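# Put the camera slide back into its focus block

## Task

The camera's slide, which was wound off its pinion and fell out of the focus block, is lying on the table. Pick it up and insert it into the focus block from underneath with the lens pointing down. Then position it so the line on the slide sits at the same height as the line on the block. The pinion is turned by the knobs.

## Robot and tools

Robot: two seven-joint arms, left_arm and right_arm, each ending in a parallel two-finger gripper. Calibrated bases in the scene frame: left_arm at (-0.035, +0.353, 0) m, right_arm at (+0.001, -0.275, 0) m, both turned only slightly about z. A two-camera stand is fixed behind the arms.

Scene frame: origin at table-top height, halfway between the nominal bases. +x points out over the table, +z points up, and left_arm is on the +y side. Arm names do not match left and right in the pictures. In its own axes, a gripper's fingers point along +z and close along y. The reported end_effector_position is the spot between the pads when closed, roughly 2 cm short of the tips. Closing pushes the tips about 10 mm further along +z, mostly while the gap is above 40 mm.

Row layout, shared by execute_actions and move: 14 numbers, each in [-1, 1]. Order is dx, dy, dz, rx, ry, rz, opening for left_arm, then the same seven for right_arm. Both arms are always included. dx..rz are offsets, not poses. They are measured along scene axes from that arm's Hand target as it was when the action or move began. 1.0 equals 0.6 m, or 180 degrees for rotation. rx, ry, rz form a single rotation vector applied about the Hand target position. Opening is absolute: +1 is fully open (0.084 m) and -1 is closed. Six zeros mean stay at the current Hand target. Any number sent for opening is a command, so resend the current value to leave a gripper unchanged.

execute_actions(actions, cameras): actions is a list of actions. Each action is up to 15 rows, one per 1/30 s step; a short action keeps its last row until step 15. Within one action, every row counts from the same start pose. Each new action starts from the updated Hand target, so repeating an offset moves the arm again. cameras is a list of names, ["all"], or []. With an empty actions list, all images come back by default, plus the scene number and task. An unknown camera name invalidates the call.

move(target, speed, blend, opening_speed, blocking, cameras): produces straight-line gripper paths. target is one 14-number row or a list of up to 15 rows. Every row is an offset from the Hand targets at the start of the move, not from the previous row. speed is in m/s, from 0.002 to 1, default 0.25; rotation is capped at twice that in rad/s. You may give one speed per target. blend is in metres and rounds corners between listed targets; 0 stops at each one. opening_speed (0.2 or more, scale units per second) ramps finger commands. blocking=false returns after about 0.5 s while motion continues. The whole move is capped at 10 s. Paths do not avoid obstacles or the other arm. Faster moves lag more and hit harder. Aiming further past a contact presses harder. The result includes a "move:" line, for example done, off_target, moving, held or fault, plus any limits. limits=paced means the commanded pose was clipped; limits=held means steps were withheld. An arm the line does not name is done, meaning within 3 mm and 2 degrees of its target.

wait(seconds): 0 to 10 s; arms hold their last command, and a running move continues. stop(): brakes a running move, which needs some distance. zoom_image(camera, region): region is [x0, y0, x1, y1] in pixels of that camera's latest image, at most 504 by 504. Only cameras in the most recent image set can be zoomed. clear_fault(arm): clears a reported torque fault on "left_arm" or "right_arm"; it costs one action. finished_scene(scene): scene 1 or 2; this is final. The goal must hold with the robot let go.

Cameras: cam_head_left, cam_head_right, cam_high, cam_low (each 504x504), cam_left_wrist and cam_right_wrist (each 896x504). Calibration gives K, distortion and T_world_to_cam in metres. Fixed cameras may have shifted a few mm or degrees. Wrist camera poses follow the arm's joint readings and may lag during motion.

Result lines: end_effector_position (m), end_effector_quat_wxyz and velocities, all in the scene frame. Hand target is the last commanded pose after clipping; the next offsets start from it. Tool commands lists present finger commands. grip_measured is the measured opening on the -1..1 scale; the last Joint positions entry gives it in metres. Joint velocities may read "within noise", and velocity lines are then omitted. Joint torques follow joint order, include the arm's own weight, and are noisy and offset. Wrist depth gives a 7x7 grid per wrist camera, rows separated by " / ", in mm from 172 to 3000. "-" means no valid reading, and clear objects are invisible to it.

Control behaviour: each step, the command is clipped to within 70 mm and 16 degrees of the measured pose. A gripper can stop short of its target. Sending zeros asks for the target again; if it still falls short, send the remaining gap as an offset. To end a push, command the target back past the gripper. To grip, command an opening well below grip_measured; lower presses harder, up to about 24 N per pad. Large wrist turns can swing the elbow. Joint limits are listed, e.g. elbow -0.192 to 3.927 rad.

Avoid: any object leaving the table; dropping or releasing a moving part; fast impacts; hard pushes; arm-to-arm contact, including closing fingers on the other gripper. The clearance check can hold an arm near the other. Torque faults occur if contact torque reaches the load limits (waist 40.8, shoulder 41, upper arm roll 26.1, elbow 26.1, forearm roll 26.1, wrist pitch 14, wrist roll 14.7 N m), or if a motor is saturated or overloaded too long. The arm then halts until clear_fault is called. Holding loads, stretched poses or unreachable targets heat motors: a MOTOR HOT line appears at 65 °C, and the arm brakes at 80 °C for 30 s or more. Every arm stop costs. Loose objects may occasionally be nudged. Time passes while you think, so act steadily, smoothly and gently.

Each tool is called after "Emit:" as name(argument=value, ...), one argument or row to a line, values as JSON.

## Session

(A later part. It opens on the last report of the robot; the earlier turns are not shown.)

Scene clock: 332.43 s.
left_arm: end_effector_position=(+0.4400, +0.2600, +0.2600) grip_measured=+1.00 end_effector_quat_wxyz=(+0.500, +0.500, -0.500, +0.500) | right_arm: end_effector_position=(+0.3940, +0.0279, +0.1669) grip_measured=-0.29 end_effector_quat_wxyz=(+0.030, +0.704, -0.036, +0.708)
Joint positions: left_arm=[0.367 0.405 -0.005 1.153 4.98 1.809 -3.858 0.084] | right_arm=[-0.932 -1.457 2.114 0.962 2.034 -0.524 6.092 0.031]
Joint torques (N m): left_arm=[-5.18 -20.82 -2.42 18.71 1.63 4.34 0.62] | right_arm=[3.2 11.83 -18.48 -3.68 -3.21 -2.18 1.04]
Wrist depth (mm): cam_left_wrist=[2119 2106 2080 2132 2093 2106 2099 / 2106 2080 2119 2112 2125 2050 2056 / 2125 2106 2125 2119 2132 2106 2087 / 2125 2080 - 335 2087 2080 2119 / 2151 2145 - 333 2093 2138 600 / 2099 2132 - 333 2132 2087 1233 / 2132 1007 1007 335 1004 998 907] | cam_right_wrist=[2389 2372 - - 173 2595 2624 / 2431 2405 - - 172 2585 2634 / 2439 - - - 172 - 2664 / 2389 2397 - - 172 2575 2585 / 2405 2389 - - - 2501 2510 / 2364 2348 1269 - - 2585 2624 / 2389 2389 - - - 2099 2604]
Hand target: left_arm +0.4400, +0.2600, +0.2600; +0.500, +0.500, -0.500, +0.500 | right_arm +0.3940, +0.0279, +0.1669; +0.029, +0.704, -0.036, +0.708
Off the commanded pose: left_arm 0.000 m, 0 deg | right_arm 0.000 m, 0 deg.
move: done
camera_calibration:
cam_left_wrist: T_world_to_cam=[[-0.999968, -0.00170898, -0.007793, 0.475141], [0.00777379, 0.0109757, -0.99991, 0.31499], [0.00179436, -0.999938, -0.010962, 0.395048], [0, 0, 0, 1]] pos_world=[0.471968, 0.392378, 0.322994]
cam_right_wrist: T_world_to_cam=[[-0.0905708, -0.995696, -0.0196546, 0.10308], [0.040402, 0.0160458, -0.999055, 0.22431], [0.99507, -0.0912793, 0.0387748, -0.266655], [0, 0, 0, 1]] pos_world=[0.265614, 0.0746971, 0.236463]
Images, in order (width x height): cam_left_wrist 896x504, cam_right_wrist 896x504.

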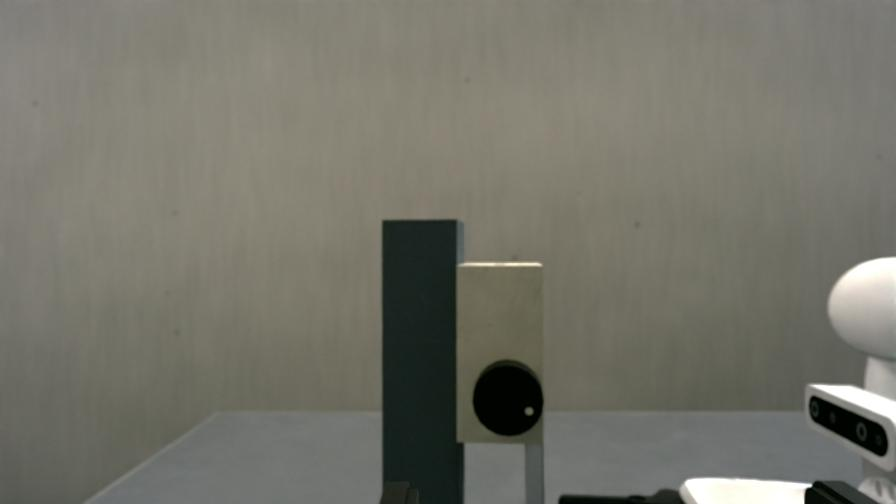

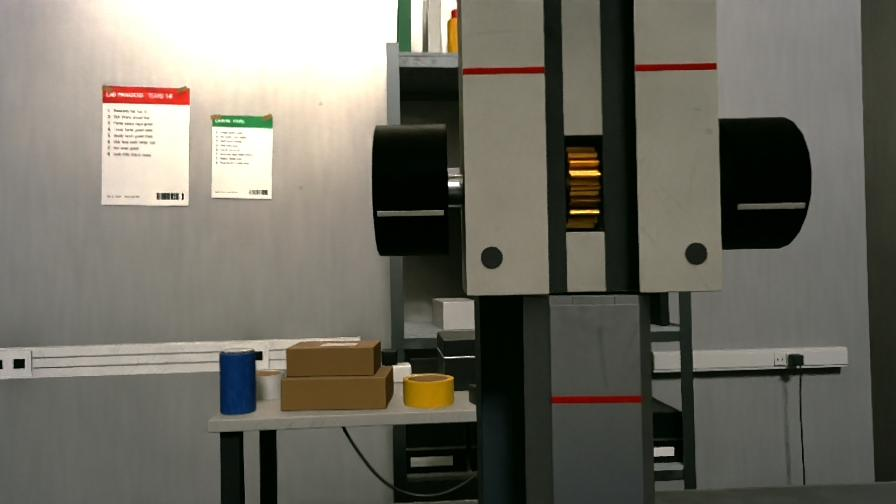

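Emit:
move(
  target=[0,0,0,0,0,0,1, 0.0031,-0.0012,0,-0.0029,-0.0048,0,-0.7],
  speed=0.06,
  cameras=["cam_left_wrist","cam_right_wrist"],
)

Emit:
zoom_image(
  camera="cam_right_wrist",
  region=[530, 240, 660, 420],
)

Emit:
zoom_image(
  camera="cam_right_wrist",
  region=[450, 40, 730, 310],
)

Emit:
zoom_image(
  camera="cam_left_wrist",
  region=[500, 424, 580, 504],
)

Scene clock: 352.67 s.
left_arm: end_effector_position=(+0.4400, +0.2600, +0.2600) grip_measured=+1.00 end_effector_quat_wxyz=(+0.500, +0.500, -0.500, +0.500) | right_arm: end_effector_position=(+0.3959, +0.0272, +0.1669) grip_measured=-0.29 end_effector_quat_wxyz=(+0.032, +0.699, -0.033, +0.714)
Joint positions: left_arm=[0.367 0.405 -0.005 1.153 4.98 1.809 -3.858 0.084] | right_arm=[-0.937 -1.478 2.115 0.966 2.032 -0.528 6.099 0.031]
Joint torques (N m): left_arm=[-5.12 -20.74 -2.4 18.69 1.76 4.35 0.54] | right_arm=[-3.48 11.49 -12.84 0.94 -3.06 -4.31 0.96]
Wrist depth (mm): cam_left_wrist=[2099 2145 2125 2080 2119 2093 2093 / 2087 2119 2074 2080 2132 2125 2062 / 2125 2138 2119 2099 2093 2093 2132 / 2151 2132 - 335 2093 2106 2106 / 2125 2138 - 332 2119 2145 601 / 2099 2138 - 333 2138 2106 1235 / 2138 1014 1001 335 919 1003 912] | cam_right_wrist=[2389 2465 - - 173 2614 2644 / 2405 2397 - - 172 2604 2604 / 2389 - - - - - 2644 / 2356 2431 - - - 2538 2614 / 2356 2397 - - - 2566 2654 / 2348 2364 1391 - - 2585 2501 / 2364 2340 - - - 2614 2604]
Hand target: left_arm +0.4400, +0.2600, +0.2600; +0.500, +0.500, -0.500, +0.500 | right_arm +0.3959, +0.0271, +0.1669; +0.032, +0.699, -0.033, +0.714
Off the commanded pose: left_arm 0.000 m, 0 deg | right_arm 0.000 m, 0 deg.
move: done
camera_calibration:
cam_left_wrist: T_world_to_cam=[[-0.999968, -0.00170898, -0.007793, 0.475141], [0.00777379, 0.0109757, -0.99991, 0.31499], [0.00179436, -0.999938, -0.010962, 0.395048], [0, 0, 0, 1]] pos_world=[0.471968, 0.392378, 0.322994]
cam_right_wrist: T_world_to_cam=[[-0.0901983, -0.995851, -0.0120388, 0.101152], [0.0553754, 0.00705456, -0.998441, 0.218402], [0.994383, -0.0907243, 0.0545093, -0.270874], [0, 0, 0, 1]] pos_world=[0.266382, 0.0746165, 0.234044]
Images, in order (width x height): cam_left_wrist 896x504, cam_right_wrist 896x504.

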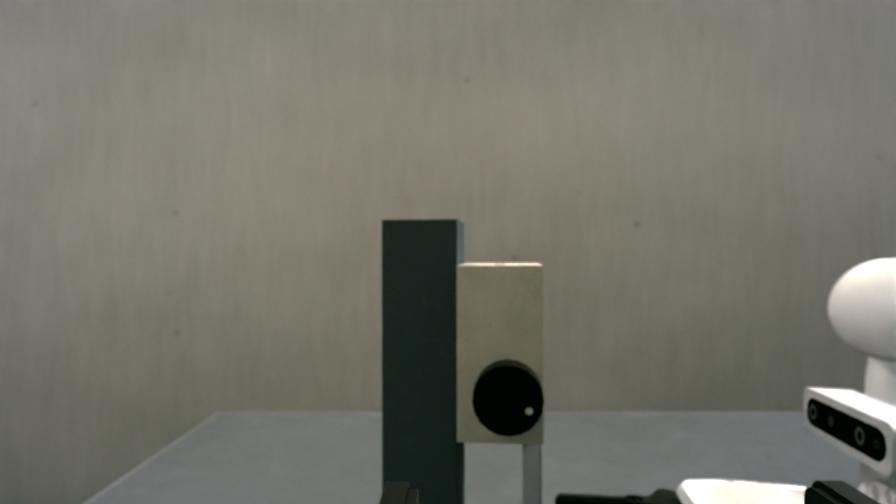

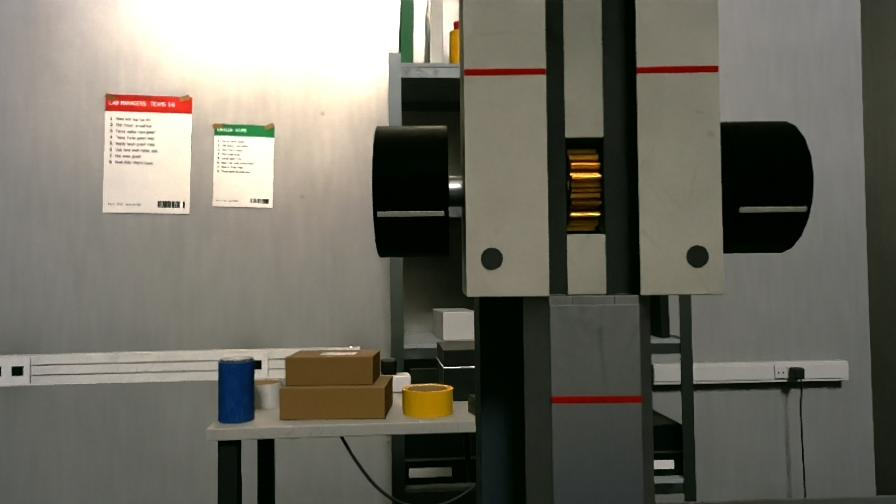

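Scaled by 2.800 from the camera's 896x504 image, which has a finer 1280x720 frame.

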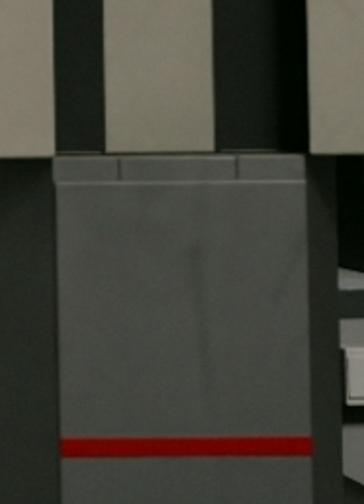

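Scaled by 1.800 from the camera's 896x504 image, which has a finer 1280x720 frame.

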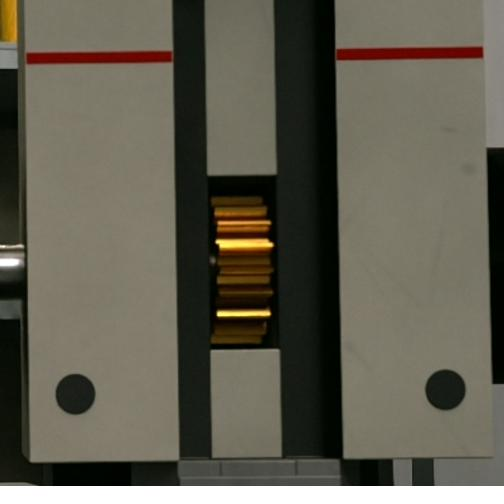

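Scaled by 6.300 from the camera's 896x504 image, which has a finer 1280x720 frame.

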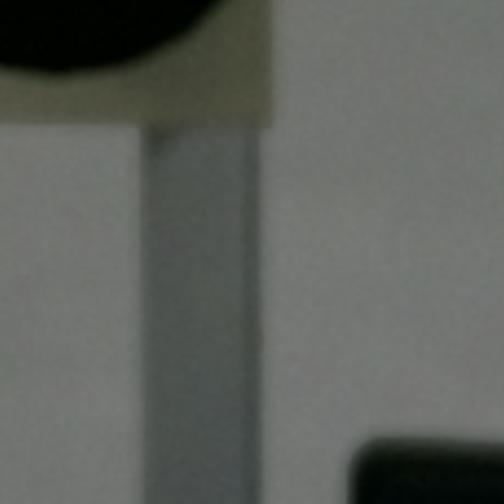

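Emit:
move(
  target=[0,0,0,0,0,0,1, 0,-0.00025,0.0067,0,0,0,-0.7],
  speed=0.03,
  cameras=["cam_left_wrist","cam_right_wrist"],
)

Emit:
zoom_image(
  camera="cam_right_wrist",
  region=[530, 240, 660, 420],
)

Emit:
zoom_image(
  camera="cam_left_wrist",
  region=[500, 424, 580, 504],
)

Scene clock: 361.50 s.
left_arm: end_effector_position=(+0.4400, +0.2600, +0.2600) grip_measured=+1.00 end_effector_quat_wxyz=(+0.500, +0.500, -0.500, +0.500) | right_arm: end_effector_position=(+0.3959, +0.0270, +0.1707) grip_measured=-0.29 end_effector_quat_wxyz=(+0.032, +0.699, -0.033, +0.714) end_effector_velocity=(+0.000, +0.000, +0.003) end_effector_angular_velocity=(+0.001, -0.003, -0.001)
Joint positions: left_arm=[0.367 0.405 -0.005 1.153 4.98 1.809 -3.858 0.084] | right_arm=[-0.933 -1.471 2.107 0.96 2.028 -0.525 6.095 0.031]
Joint velocities: left_arm=[within noise] | right_arm=[0.001 0.002 -0.005 -0.002 0 0 -0.003 0]
Joint torques (N m): left_arm=[-5.1 -20.92 -2.5 18.64 1.72 4.32 0.48] | right_arm=[2.46 17.99 -24.42 -5.56 -3.87 -6.66 -1.03]
Wrist depth (mm): cam_left_wrist=[2087 2093 2099 2158 2112 2093 2093 / 2138 2106 2099 2106 2087 2087 2106 / 2132 2112 2132 2093 2068 2087 2093 / 2138 2112 - 336 2125 2074 2062 / 2093 2158 - 334 2093 2080 605 / 2112 2145 - 334 2112 2099 1244 / 2132 1011 1008 334 1008 998 906] | cam_right_wrist=[2405 2364 - - 173 2664 2696 / 2439 2405 - - 172 2634 2634 / 2372 - - - - - 2575 / 2364 - - - - 2644 2585 / 2325 2405 - - - 2556 2538 / 2348 2333 1402 - - 2556 2575 / 2397 2405 - - - 2145 2575]
Hand target: left_arm +0.4400, +0.2600, +0.2600; +0.500, +0.500, -0.500, +0.500 | right_arm +0.3959, +0.0270, +0.1709; +0.032, +0.699, -0.033, +0.714
Off the commanded pose: left_arm 0.000 m, 0 deg | right_arm 0.000 m, 0 deg.
move: done
camera_calibration:
cam_left_wrist: T_world_to_cam=[[-0.999968, -0.00170898, -0.007793, 0.475141], [0.00777379, 0.0109757, -0.99991, 0.31499], [0.00179436, -0.999938, -0.010962, 0.395048], [0, 0, 0, 1]] pos_world=[0.471968, 0.392378, 0.322994]
cam_right_wrist: T_world_to_cam=[[-0.090106, -0.995861, -0.0119176, 0.100956], [0.055166, 0.0069572, -0.998453, 0.222357], [0.994403, -0.0906241, 0.0543108, -0.271169], [0, 0, 0, 1]] pos_world=[0.266482, 0.0744168, 0.237944]
Images, in order (width x height): cam_left_wrist 896x504, cam_right_wrist 896x504.

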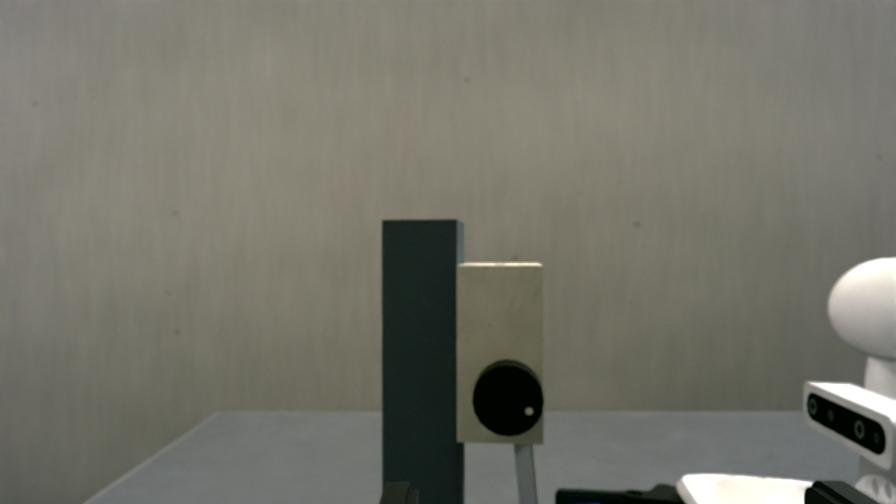

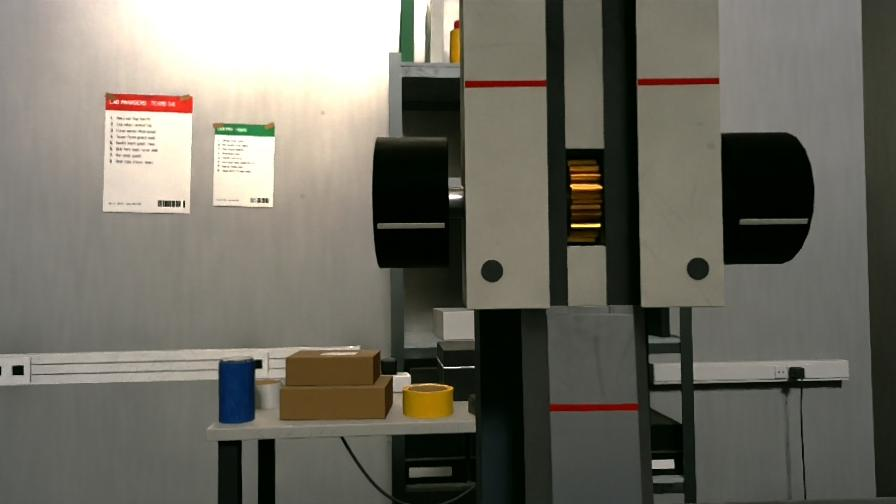

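Scaled by 2.800 from the camera's 896x504 image, which has a finer 1280x720 frame.

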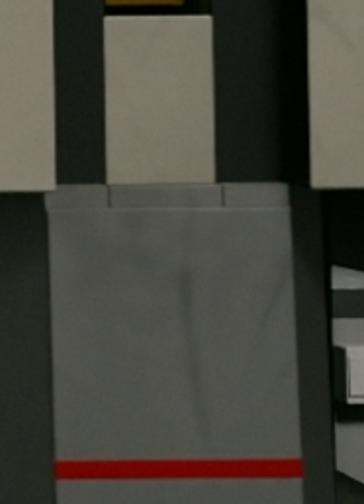

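Scaled by 6.300 from the camera's 896x504 image, which has a finer 1280x720 frame.

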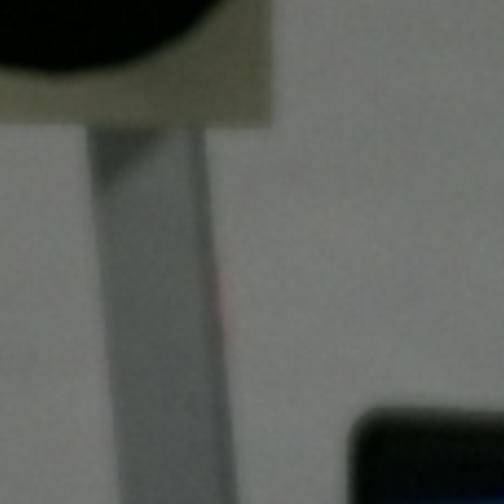

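Emit:
move(
  target=[
    [0,0,0,0,0,0,1, 0,0,-0.009,0,0,0,-1],
    [0,0,0,0,0,0,1, 0,0,-0.0137,-0.0025,-0.0276,0,-1],
  ],
  speed=0.06,
  blend=[0.001,0],
  cameras=["cam_left_wrist","cam_right_wrist"],
)

Emit:
zoom_image(
  camera="cam_right_wrist",
  region=[530, 240, 660, 420],
)

Emit:
zoom_image(
  camera="cam_right_wrist",
  region=[450, 40, 730, 320],
)

Emit:
zoom_image(
  camera="cam_left_wrist",
  region=[500, 424, 580, 504],
)

Scene clock: 381.23 s.
left_arm: end_effector_position=(+0.4400, +0.2600, +0.2600) grip_measured=+1.00 end_effector_quat_wxyz=(+0.500, +0.500, -0.500, +0.500) | right_arm: end_effector_position=(+0.3959, +0.0270, +0.1627) grip_measured=-0.29 end_effector_quat_wxyz=(+0.034, +0.667, -0.032, +0.743)
Joint positions: left_arm=[0.367 0.405 -0.005 1.153 4.98 1.809 -3.858 0.084] | right_arm=[-0.959 -1.564 2.141 1.014 2.055 -0.594 6.139 0.031]
Joint torques (N m): left_arm=[-5.09 -21.02 -2.49 18.54 1.71 4.45 0.34] | right_arm=[-3.6 11.49 -12.81 0.12 1.76 -4.11 0.95]
Wrist depth (mm): cam_left_wrist=[2145 2132 2125 2087 2138 2087 2119 / 2125 2125 2119 2080 2074 2068 2044 / 2138 2151 2119 2099 2074 2112 2087 / 2132 2132 - 337 2158 2106 2125 / 2158 2112 - 334 2080 2106 602 / 2106 2145 - 334 2087 2093 1248 / 2106 1000 1016 335 913 1000 918] | cam_right_wrist=[2457 2528 - 174 183 2634 2706 / 2492 2492 - 173 181 2624 2634 / 2431 - - - 179 172 2644 / 2465 2414 - 180 177 2575 2634 / 2364 2356 - - 197 2604 2614 / 2325 2364 2397 - - 2492 2575 / 2309 2364 1266 - - 2492 2510]
Hand target: left_arm +0.4400, +0.2600, +0.2600; +0.500, +0.500, -0.500, +0.500 | right_arm +0.3959, +0.0270, +0.1627; +0.034, +0.667, -0.032, +0.743
Off the commanded pose: left_arm 0.000 m, 0 deg | right_arm 0.000 m, 0 deg.
move: done
camera_calibration:
cam_left_wrist: T_world_to_cam=[[-0.999968, -0.00170898, -0.007793, 0.475141], [0.00777379, 0.0109757, -0.99991, 0.31499], [0.00179436, -0.999938, -0.010962, 0.395048], [0, 0, 0, 1]] pos_world=[0.471968, 0.392378, 0.322994]
cam_right_wrist: T_world_to_cam=[[-0.0892002, -0.995942, -0.0119161, 0.100517], [0.141575, -0.000835834, -0.989927, 0.178942], [0.985901, -0.0899888, 0.141075, -0.281432], [0, 0, 0, 1]] pos_world=[0.261096, 0.0749335, 0.21804]
Images, in order (width x height): cam_left_wrist 896x504, cam_right_wrist 896x504.

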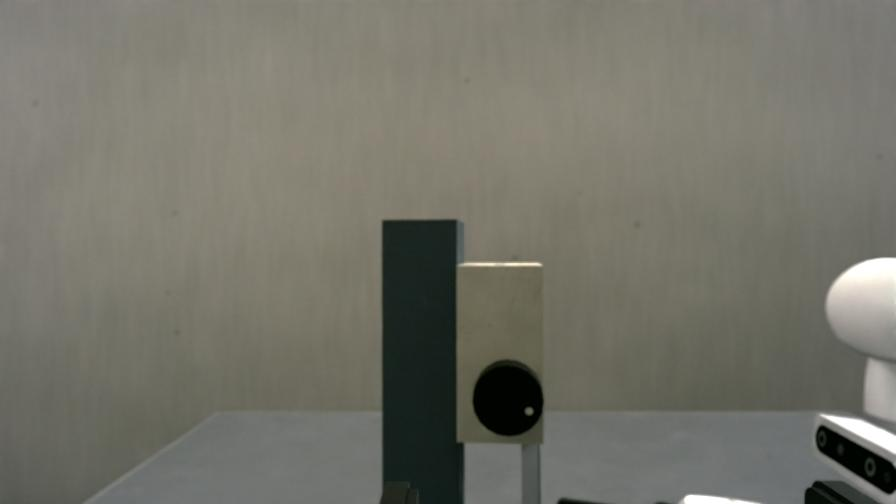

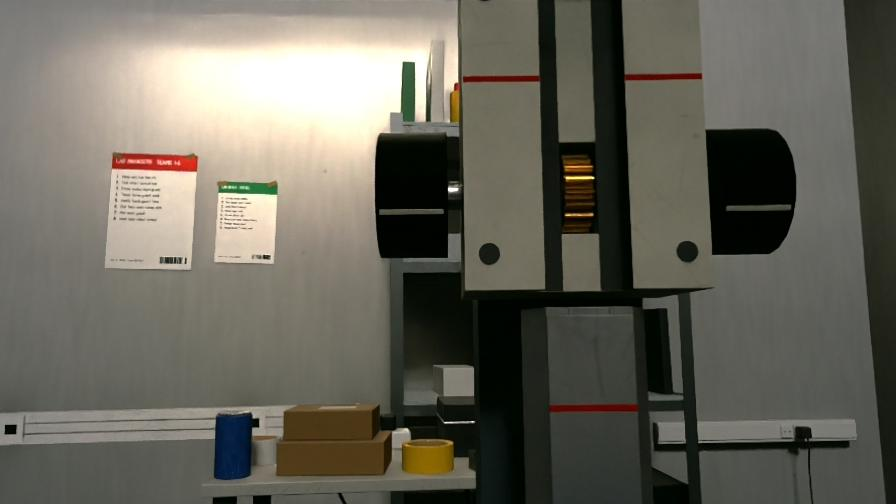

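Scaled by 2.800 from the camera's 896x504 image, which has a finer 1280x720 frame.

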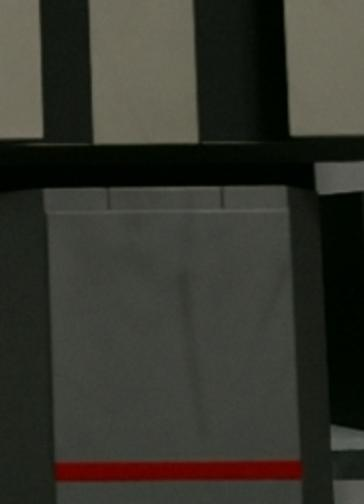

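Scaled by 1.800 from the camera's 896x504 image, which has a finer 1280x720 frame.

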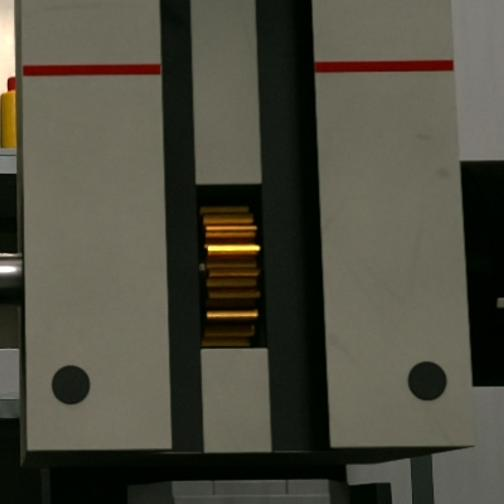

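Scaled by 6.300 from the camera's 896x504 image, which has a finer 1280x720 frame.

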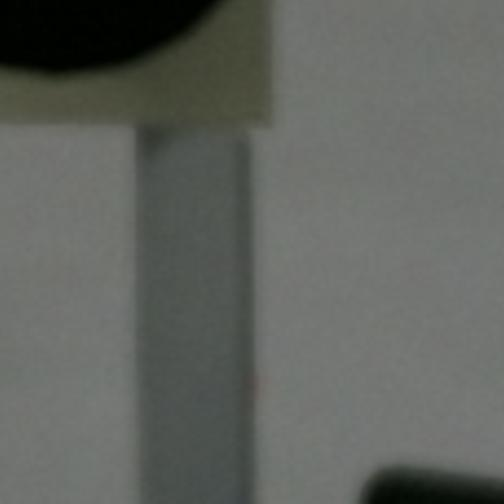

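Emit:
move(
  target=[
    [0,0,0,0,0,0,1, -0.0016,0,0,-0.0003,-0.0032,0,-1],
    [0,0,0,0,0,0,1, -0.0016,0,0.0108,-0.0003,-0.0032,0,-1],
  ],
  speed=0.03,
  cameras=["cam_left_wrist","cam_right_wrist"],
)

Emit:
zoom_image(
  camera="cam_right_wrist",
  region=[530, 240, 660, 420],
)

Emit:
zoom_image(
  camera="cam_left_wrist",
  region=[500, 424, 580, 504],
)

Scene clock: 394.10 s.
left_arm: end_effector_position=(+0.4400, +0.2600, +0.2600) grip_measured=+1.00 end_effector_quat_wxyz=(+0.500, +0.500, -0.500, +0.500) | right_arm: end_effector_position=(+0.3949, +0.0270, +0.1691) grip_measured=-0.29 end_effector_quat_wxyz=(+0.034, +0.663, -0.032, +0.747)
Joint positions: left_arm=[0.367 0.405 -0.005 1.153 4.98 1.809 -3.858 0.084] | right_arm=[-0.953 -1.561 2.132 1.007 2.052 -0.597 6.137 0.031]
Joint torques (N m): left_arm=[-5.06 -20.85 -2.39 18.52 1.68 4.34 0.32] | right_arm=[2.41 19.57 -18.73 -5.95 -2.08 -2.13 -0.91]
Wrist depth (mm): cam_left_wrist=[2112 2119 2099 2138 2112 2093 2080 / 2145 2093 2068 2106 2132 2119 2119 / 2125 2125 2125 2145 2093 2087 2125 / 2112 2132 - 335 2145 2050 2106 / 2145 2106 - 334 2125 2099 601 / 2093 2080 - 333 2080 2112 1237 / 2106 1010 1011 335 915 1004 909] | cam_right_wrist=[2492 2465 - 177 186 2664 2717 / 2448 2538 - 175 184 2624 2654 / 2431 - - 173 181 172 2654 / 2405 - - 174 179 181 2595 / 2356 2422 - - 177 2575 2595 / 2356 2389 2414 - - 2483 2566 / 2271 2364 1297 - - 2465 2519]
Hand target: left_arm +0.4400, +0.2600, +0.2600; +0.500, +0.500, -0.500, +0.500 | right_arm +0.3949, +0.0270, +0.1692; +0.034, +0.663, -0.032, +0.747
Off the commanded pose: left_arm 0.000 m, 0 deg | right_arm 0.000 m, 0 deg.
move: done
camera_calibration:
cam_left_wrist: T_world_to_cam=[[-0.999968, -0.00170898, -0.007793, 0.475141], [0.00777379, 0.0109757, -0.99991, 0.31499], [0.00179436, -0.999938, -0.010962, 0.395048], [0, 0, 0, 1]] pos_world=[0.471968, 0.392378, 0.322994]
cam_right_wrist: T_world_to_cam=[[-0.0890037, -0.99596, -0.0119099, 0.100392], [0.151719, -0.00173858, -0.988422, 0.181204], [0.984408, -0.0897802, 0.151261, -0.282536], [0, 0, 0, 1]] pos_world=[0.259574, 0.0749355, 0.223038]
Images, in order (width x height): cam_left_wrist 896x504, cam_right_wrist 896x504.

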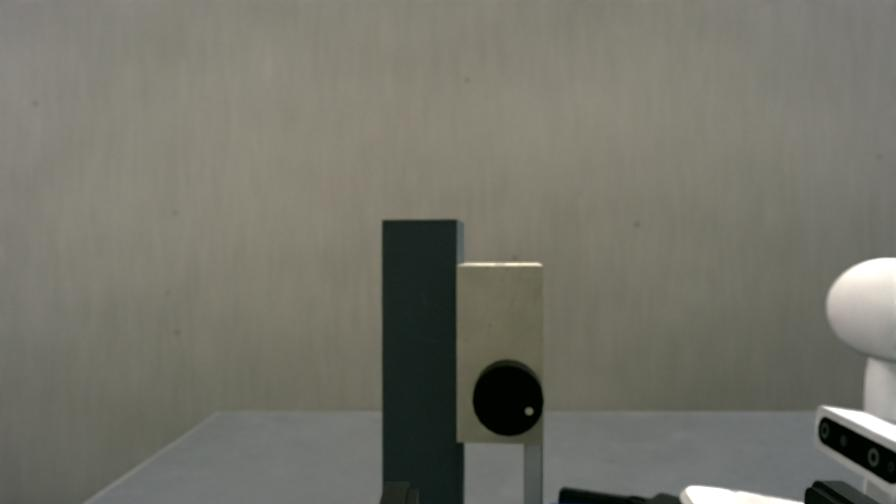

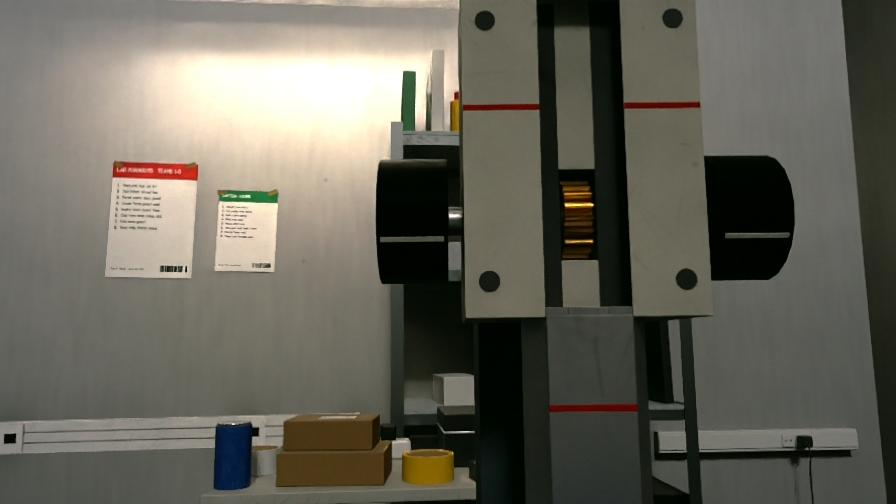

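Scaled by 2.800 from the camera's 896x504 image, which has a finer 1280x720 frame.

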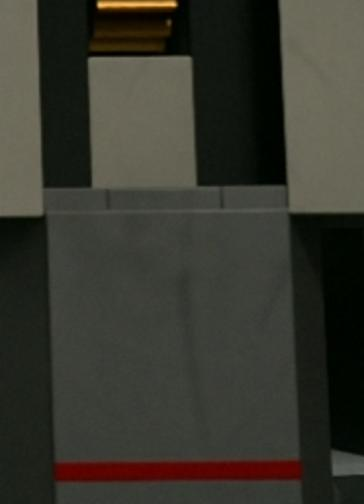

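Scaled by 6.300 from the camera's 896x504 image, which has a finer 1280x720 frame.

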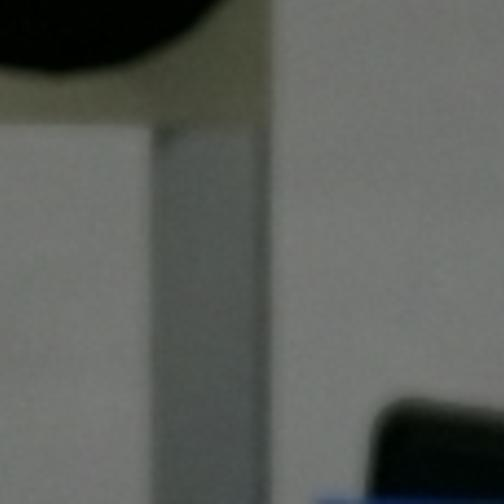

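Emit:
move(
  target=[0,0,0,0,0,0,1, 0,0,0.005,0,0,0,-1],
  speed=0.02,
  cameras=["cam_left_wrist","cam_right_wrist"],
)

Emit:
zoom_image(
  camera="cam_right_wrist",
  region=[530, 240, 660, 420],
)

Emit:
zoom_image(
  camera="cam_left_wrist",
  region=[500, 424, 580, 504],
)

Scene clock: 398.10 s.
left_arm: end_effector_position=(+0.4400, +0.2600, +0.2600) grip_measured=+1.00 end_effector_quat_wxyz=(+0.500, +0.500, -0.500, +0.500) | right_arm: end_effector_position=(+0.3949, +0.0270, +0.1721) grip_measured=-0.29 end_effector_quat_wxyz=(+0.034, +0.663, -0.032, +0.747)
Joint positions: left_arm=[0.367 0.405 -0.005 1.153 4.98 1.809 -3.858 0.084] | right_arm=[-0.95 -1.556 2.126 1.001 2.049 -0.594 6.134 0.031]
Joint torques (N m): left_arm=[-5.03 -20.86 -2.48 18.49 1.7 4.32 0.31] | right_arm=[2.38 19.43 -18.7 -5.87 -2.22 -1.95 -0.92]
Wrist depth (mm): cam_left_wrist=[2125 2119 2119 2125 2125 2093 2087 / 2125 2119 2099 2074 2080 2093 2062 / 2093 2099 2112 2087 2112 2106 2080 / 2112 2112 - 335 2119 2125 2087 / 2132 2119 - 332 2093 2074 603 / 2151 2087 - 334 2125 2074 1244 / 2138 1007 1005 335 910 1008 910] | cam_right_wrist=[2492 2575 - 177 185 2644 2675 / 2422 2492 - 175 183 2654 2685 / 2431 2492 - 172 181 176 2706 / 2448 - - 175 179 176 2644 / 2340 2448 - - 177 2575 2556 / 2364 2372 2397 - - 2501 2575 / 2302 2348 1290 - - 2457 2519]
Hand target: left_arm +0.4400, +0.2600, +0.2600; +0.500, +0.500, -0.500, +0.500 | right_arm +0.3949, +0.0270, +0.1722; +0.034, +0.663, -0.032, +0.747
Off the commanded pose: left_arm 0.000 m, 0 deg | right_arm 0.000 m, 0 deg.
move: done
camera_calibration:
cam_left_wrist: T_world_to_cam=[[-0.999968, -0.00170898, -0.007793, 0.475141], [0.00777379, 0.0109757, -0.99991, 0.31499], [0.00179436, -0.999938, -0.010962, 0.395048], [0, 0, 0, 1]] pos_world=[0.471968, 0.392378, 0.322994]
cam_right_wrist: T_world_to_cam=[[-0.0891033, -0.995951, -0.0119229, 0.100456], [0.151622, -0.00173195, -0.988437, 0.184197], [0.984414, -0.0898807, 0.151162, -0.282962], [0, 0, 0, 1]] pos_world=[0.259574, 0.0749354, 0.226038]
Images, in order (width x height): cam_left_wrist 896x504, cam_right_wrist 896x504.

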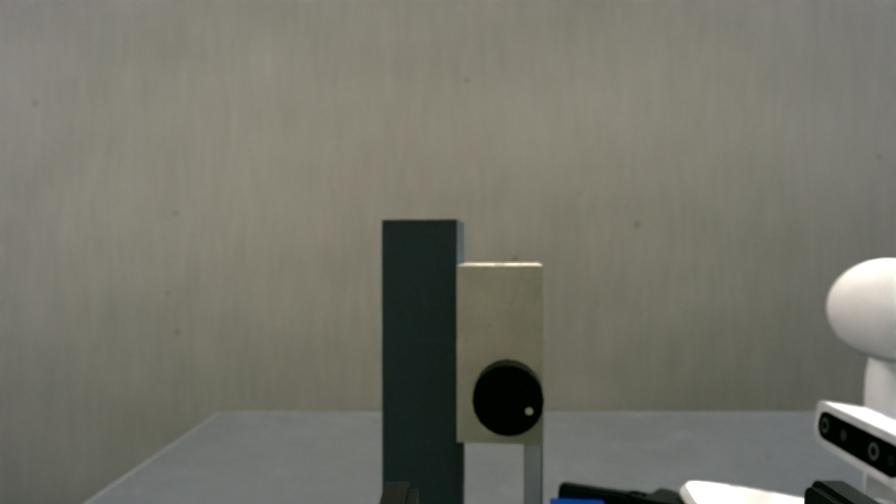

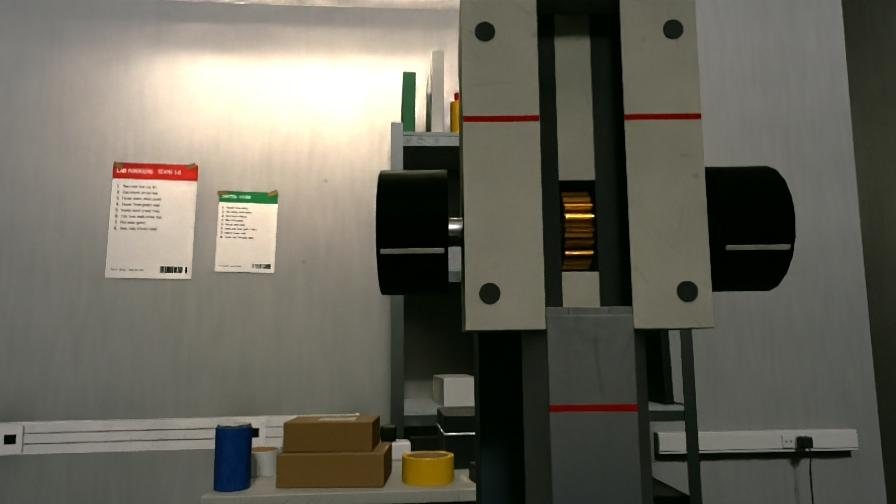

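Scaled by 2.800 from the camera's 896x504 image, which has a finer 1280x720 frame.

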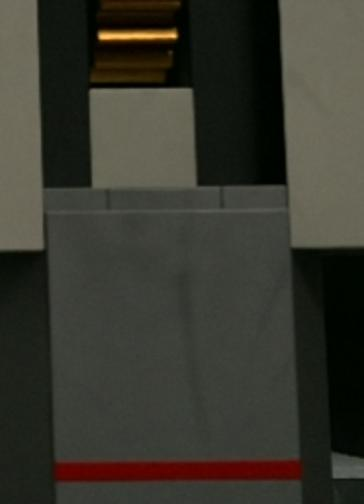

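Scaled by 6.300 from the camera's 896x504 image, which has a finer 1280x720 frame.

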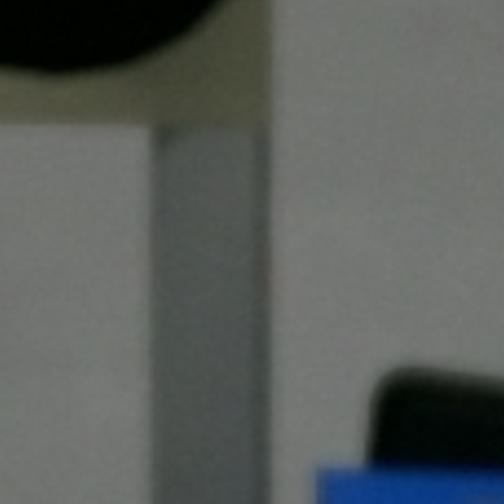

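Emit:
move(
  target=[0.0075,-0.2333,-0.02,0,0,0,1, 0,0,0.0117,0,0,0,-1],
  speed=[0.1],
  cameras=["cam_left_wrist","cam_right_wrist"],
)

Emit:
zoom_image(
  camera="cam_right_wrist",
  region=[530, 200, 660, 420],
)

Scene clock: 421.30 s.
left_arm: end_effector_position=(+0.4445, +0.1201, +0.2480) grip_measured=+1.00 end_effector_quat_wxyz=(+0.500, +0.500, -0.500, +0.500) | right_arm: end_effector_position=(+0.3949, +0.0270, +0.1792) grip_measured=-0.29 end_effector_quat_wxyz=(+0.034, +0.663, -0.032, +0.747)
Joint positions: left_arm=[0.177 0.369 -0.142 1.054 4.774 1.555 -3.832 0.084] | right_arm=[-0.943 -1.545 2.112 0.989 2.042 -0.586 6.128 0.031]
Joint torques (N m): left_arm=[-5.89 -19.36 -2.83 19.1 -4.92 -0.24 1.21] | right_arm=[2.11 19.03 -19 -5.66 -2.28 -1.85 -1.02]
Wrist depth (mm): cam_left_wrist=[1996 1979 1951 1991 1974 1951 1951 / 2002 1946 2008 1985 1968 1951 1924 / 1985 1974 197 1962 1991 1974 1940 / 1979 - 197 195 1946 1991 1979 / 1991 - 197 194 187 1962 1957 / 2038 - 197 194 187 1974 1979 / 1974 - 197 195 958 959 957] | cam_right_wrist=[2528 2528 - 177 178 2696 2749 / 2439 2483 - 175 183 2664 2675 / 2448 2439 - 173 181 2575 2624 / - - 223 - 179 2624 2664 / - 218 221 180 - 2595 2624 / 2348 2372 2397 - - 2483 2556 / 2279 2286 1276 - - 2501 2519]
Hand target: left_arm +0.4445, +0.1200, +0.2480; +0.500, +0.500, -0.500, +0.500 | right_arm +0.3949, +0.0270, +0.1792; +0.034, +0.663, -0.032, +0.747
Off the commanded pose: left_arm 0.000 m, 0 deg | right_arm 0.000 m, 0 deg.
move: done
camera_calibration:
cam_left_wrist: T_world_to_cam=[[-0.999969, -0.00180904, -0.00769245, 0.479302], [0.00767195, 0.0110748, -0.999909, 0.304515], [0.00189407, -0.999937, -0.0110606, 0.255], [0, 0, 0, 1]] pos_world=[0.476467, 0.252479, 0.310995]
cam_right_wrist: T_world_to_cam=[[-0.0891033, -0.995951, -0.0119229, 0.100541], [0.151622, -0.00173195, -0.988437, 0.191215], [0.984414, -0.0898807, 0.151162, -0.284035], [0, 0, 0, 1]] pos_world=[0.259574, 0.0749354, 0.233138]
Images, in order (width x height): cam_left_wrist 896x504, cam_right_wrist 896x504.

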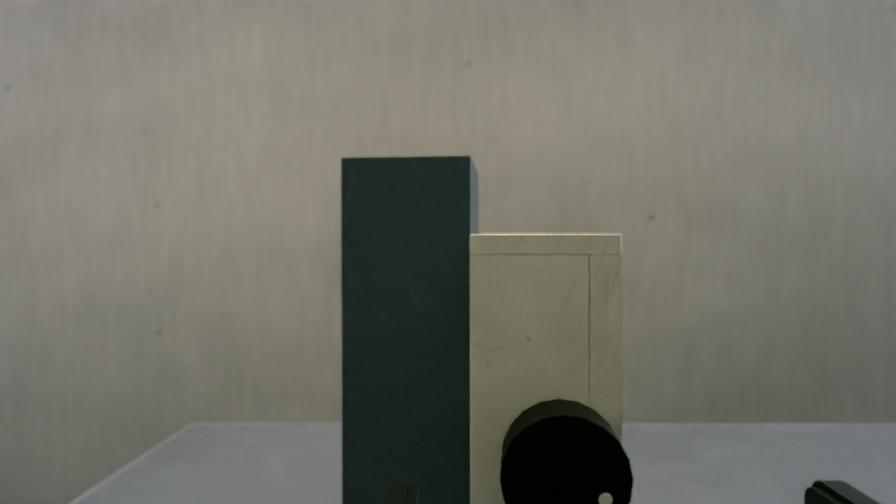

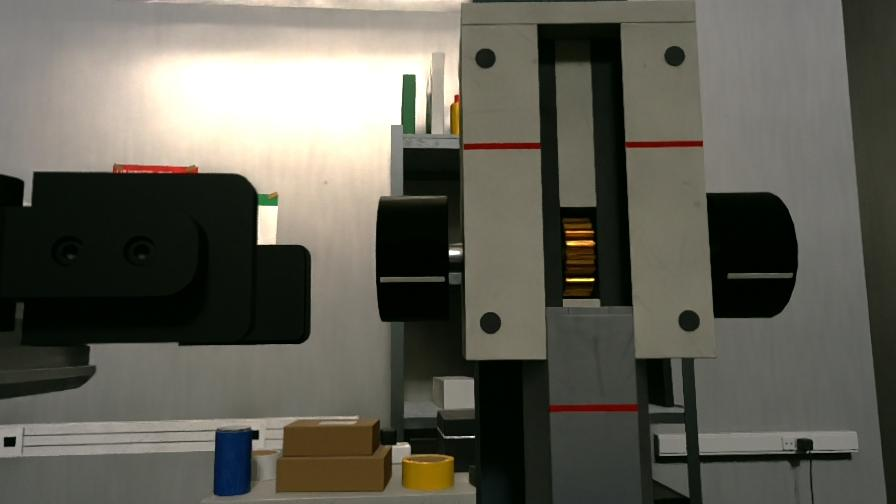

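Scaled by 2.291 from the camera's 896x504 image, which has a finer 1280x720 frame.

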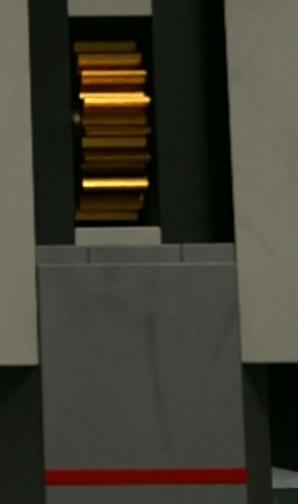

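Emit:
zoom_image(
  camera="cam_left_wrist",
  region=[370, 390, 880, 504],
)

Emit:
zoom_image(
  camera="cam_right_wrist",
  region=[0, 150, 460, 400],
)

Region (370, 390, 880, 504) is 510x114 pixels. A region can be at most 504 by 504 pixels.

Scaled by 1.096 from the camera's 896x504 image, which has a finer 1280x720 frame.

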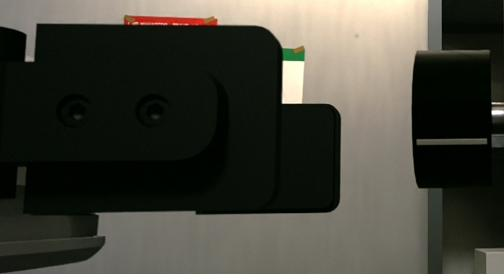

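Emit:
move(
  target=[0.0033,0,0.0142,0,0,0,1, 0,0,0.0083,0,0,0,-1],
  speed=0.03,
  cameras=["cam_left_wrist","cam_right_wrist"],
)

Emit:
zoom_image(
  camera="cam_right_wrist",
  region=[530, 200, 660, 420],
)

Scene clock: 455.27 s.
left_arm: end_effector_position=(+0.4465, +0.1200, +0.2565) grip_measured=+1.00 end_effector_quat_wxyz=(+0.500, +0.500, -0.500, +0.500) | right_arm: end_effector_position=(+0.3949, +0.0270, +0.1841) grip_measured=-0.29 end_effector_quat_wxyz=(+0.034, +0.663, -0.032, +0.747)
Joint positions: left_arm=[0.177 0.356 -0.143 1.061 4.772 1.557 -3.851 0.084] | right_arm=[-0.939 -1.537 2.102 0.981 2.037 -0.581 6.123 0.031]
Joint torques (N m): left_arm=[4.91 -35.38 -2.85 19.26 -5.03 4.41 -1.34] | right_arm=[1.84 19.01 -19.14 -5.53 -2.51 -1.62 -0.98]
Wrist depth (mm): cam_left_wrist=[1974 1996 1991 1979 1951 1951 1962 / 1985 1985 1957 1985 1979 1957 1957 / 1974 1968 1985 1985 1968 1962 1935 / 1979 1985 - 196 1957 1951 1946 / 1991 1979 - 195 186 1957 1968 / 1991 1996 - 195 186 1946 1957 / 1996 978 - 195 822 983 987] | cam_right_wrist=[2510 2492 2575 2405 184 2782 2706 / 2457 2492 - 175 183 2624 2738 / - - - 172 181 2664 2675 / - - 224 - 179 2538 2624 / 219 221 224 183 - 2566 2604 / 2309 2397 - - - 2474 2595 / 2294 2271 1290 - - 2422 2510]
Hand target: left_arm +0.4465, +0.1200, +0.2565; +0.500, +0.500, -0.500, +0.500 | right_arm +0.3949, +0.0270, +0.1842; +0.034, +0.663, -0.032, +0.747
Off the commanded pose: left_arm 0.000 m, 0 deg | right_arm 0.000 m, 0 deg.
move: done
camera_calibration:
cam_left_wrist: T_world_to_cam=[[-0.999969, -0.00170905, -0.00769161, 0.481341], [0.00767222, 0.0110741, -0.999909, 0.3129], [0.00179408, -0.999937, -0.0110606, 0.255037], [0, 0, 0, 1]] pos_world=[0.478468, 0.252379, 0.319395]
cam_right_wrist: T_world_to_cam=[[-0.0891033, -0.995951, -0.0119229, 0.100599], [0.151622, -0.00173195, -0.988437, 0.196059], [0.984414, -0.0898807, 0.151162, -0.284776], [0, 0, 0, 1]] pos_world=[0.259574, 0.0749354, 0.238038]
Images, in order (width x height): cam_left_wrist 896x504, cam_right_wrist 896x504.

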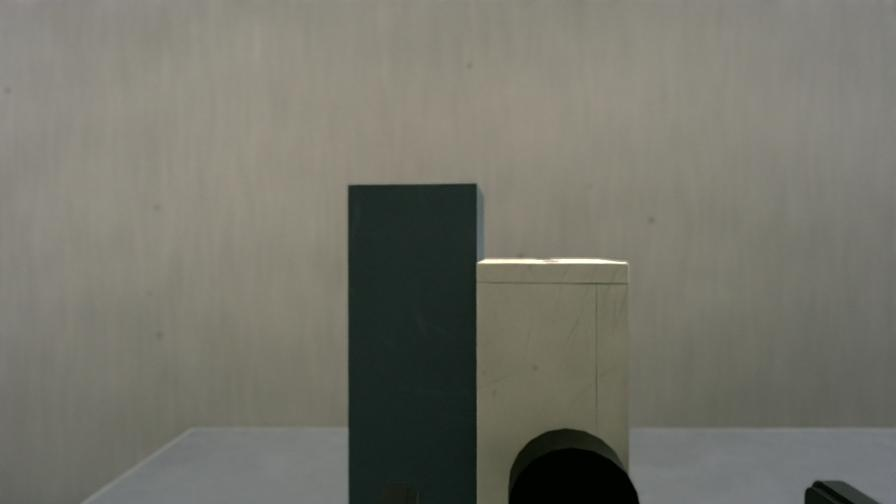

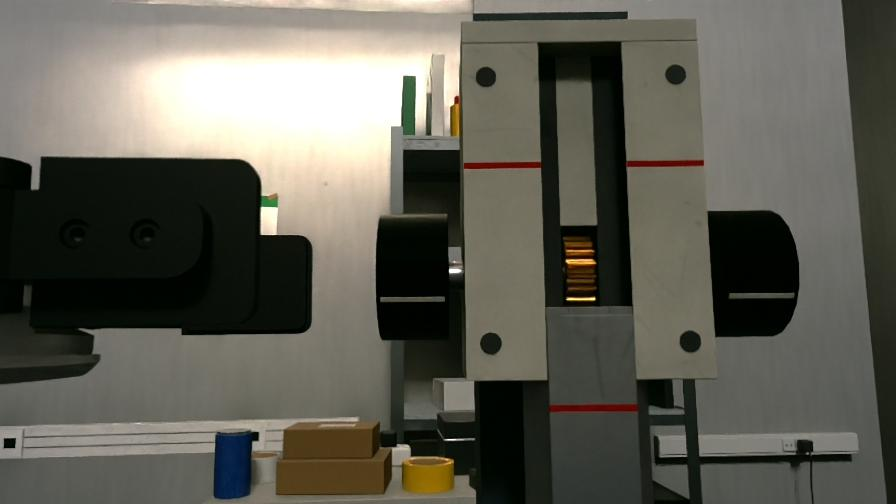

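Scaled by 2.291 from the camera's 896x504 image, which has a finer 1280x720 frame.

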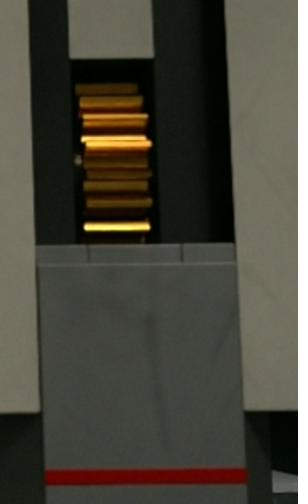

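Emit:
move(
  target=[0,0,0,0,0,0,1, 0,0,0.0083,0,0,0,-1],
  speed=0.015,
  cameras=["cam_right_wrist"],
)

Emit:
zoom_image(
  camera="cam_right_wrist",
  region=[370, 200, 800, 420],
)

Scene clock: 465.50 s.
left_arm: end_effector_position=(+0.4465, +0.1200, +0.2565) grip_measured=+1.00 end_effector_quat_wxyz=(+0.500, +0.500, -0.500, +0.500) | right_arm: end_effector_position=(+0.3949, +0.0270, +0.1891) grip_measured=-0.29 end_effector_quat_wxyz=(+0.034, +0.663, -0.032, +0.747)
Joint positions: left_arm=[0.177 0.356 -0.143 1.061 4.772 1.557 -3.851 0.084] | right_arm=[-0.934 -1.529 2.092 0.973 2.031 -0.577 6.119 0.031]
Joint torques (N m): left_arm=[5.13 -35.56 -1.74 19.31 -4.96 4.33 -1.33] | right_arm=[1.46 19.18 -19.24 -5.36 -2.67 -1.36 -0.88]
Wrist depth (mm): cam_left_wrist=[1974 1962 1968 1979 1957 1946 1951 / 1962 1979 1957 1974 1985 1930 1946 / 2008 1979 1957 1979 1957 1924 1951 / 2008 2014 - 195 1985 1951 1940 / 1996 1985 - 195 187 1946 1940 / 1957 1968 - 195 187 1951 1968 / 1991 987 - 195 825 974 974] | cam_right_wrist=[2501 2528 2614 2356 223 2685 2717 / 2457 2501 - 174 183 2685 2717 / 2431 2492 - 172 181 2654 2634 / - - - - 179 183 2644 / - - 222 - - 174 2510 / 2333 2389 - - - 2474 2556 / 2317 2333 1288 - - 2465 2457]
Hand target: left_arm +0.4465, +0.1200, +0.2565; +0.500, +0.500, -0.500, +0.500 | right_arm +0.3949, +0.0270, +0.1891; +0.034, +0.663, -0.032, +0.747
Off the commanded pose: left_arm 0.000 m, 0 deg | right_arm 0.000 m, 0 deg.
move: done
camera_calibration:
cam_right_wrist: T_world_to_cam=[[-0.0891033, -0.995951, -0.0119229, 0.100659], [0.151622, -0.00173195, -0.988437, 0.201001], [0.984414, -0.0898807, 0.151162, -0.285532], [0, 0, 0, 1]] pos_world=[0.259574, 0.0749354, 0.243038]
Images, in order (width x height): cam_right_wrist 896x504.

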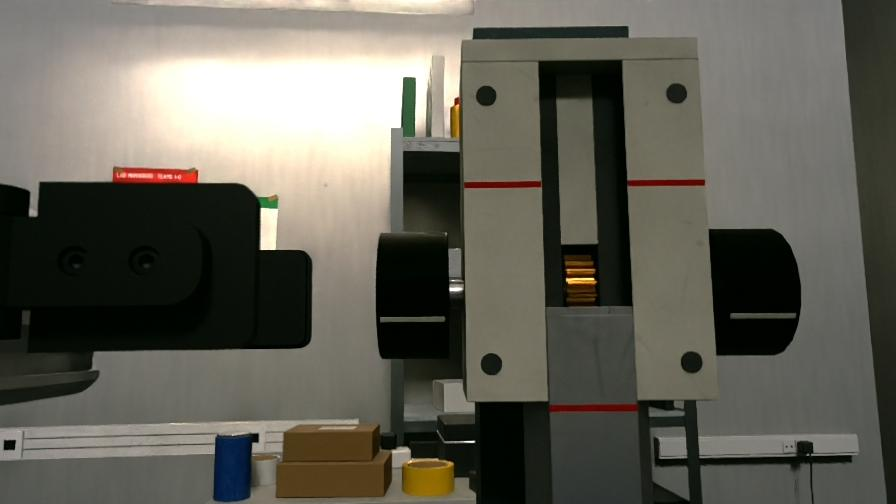

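Scaled by 1.172 from the camera's 896x504 image, which has a finer 1280x720 frame.

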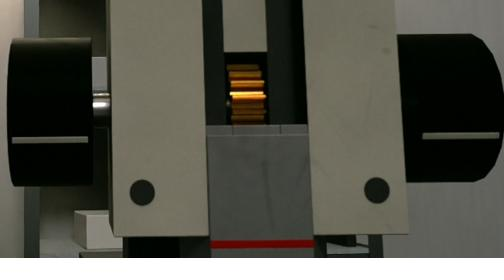

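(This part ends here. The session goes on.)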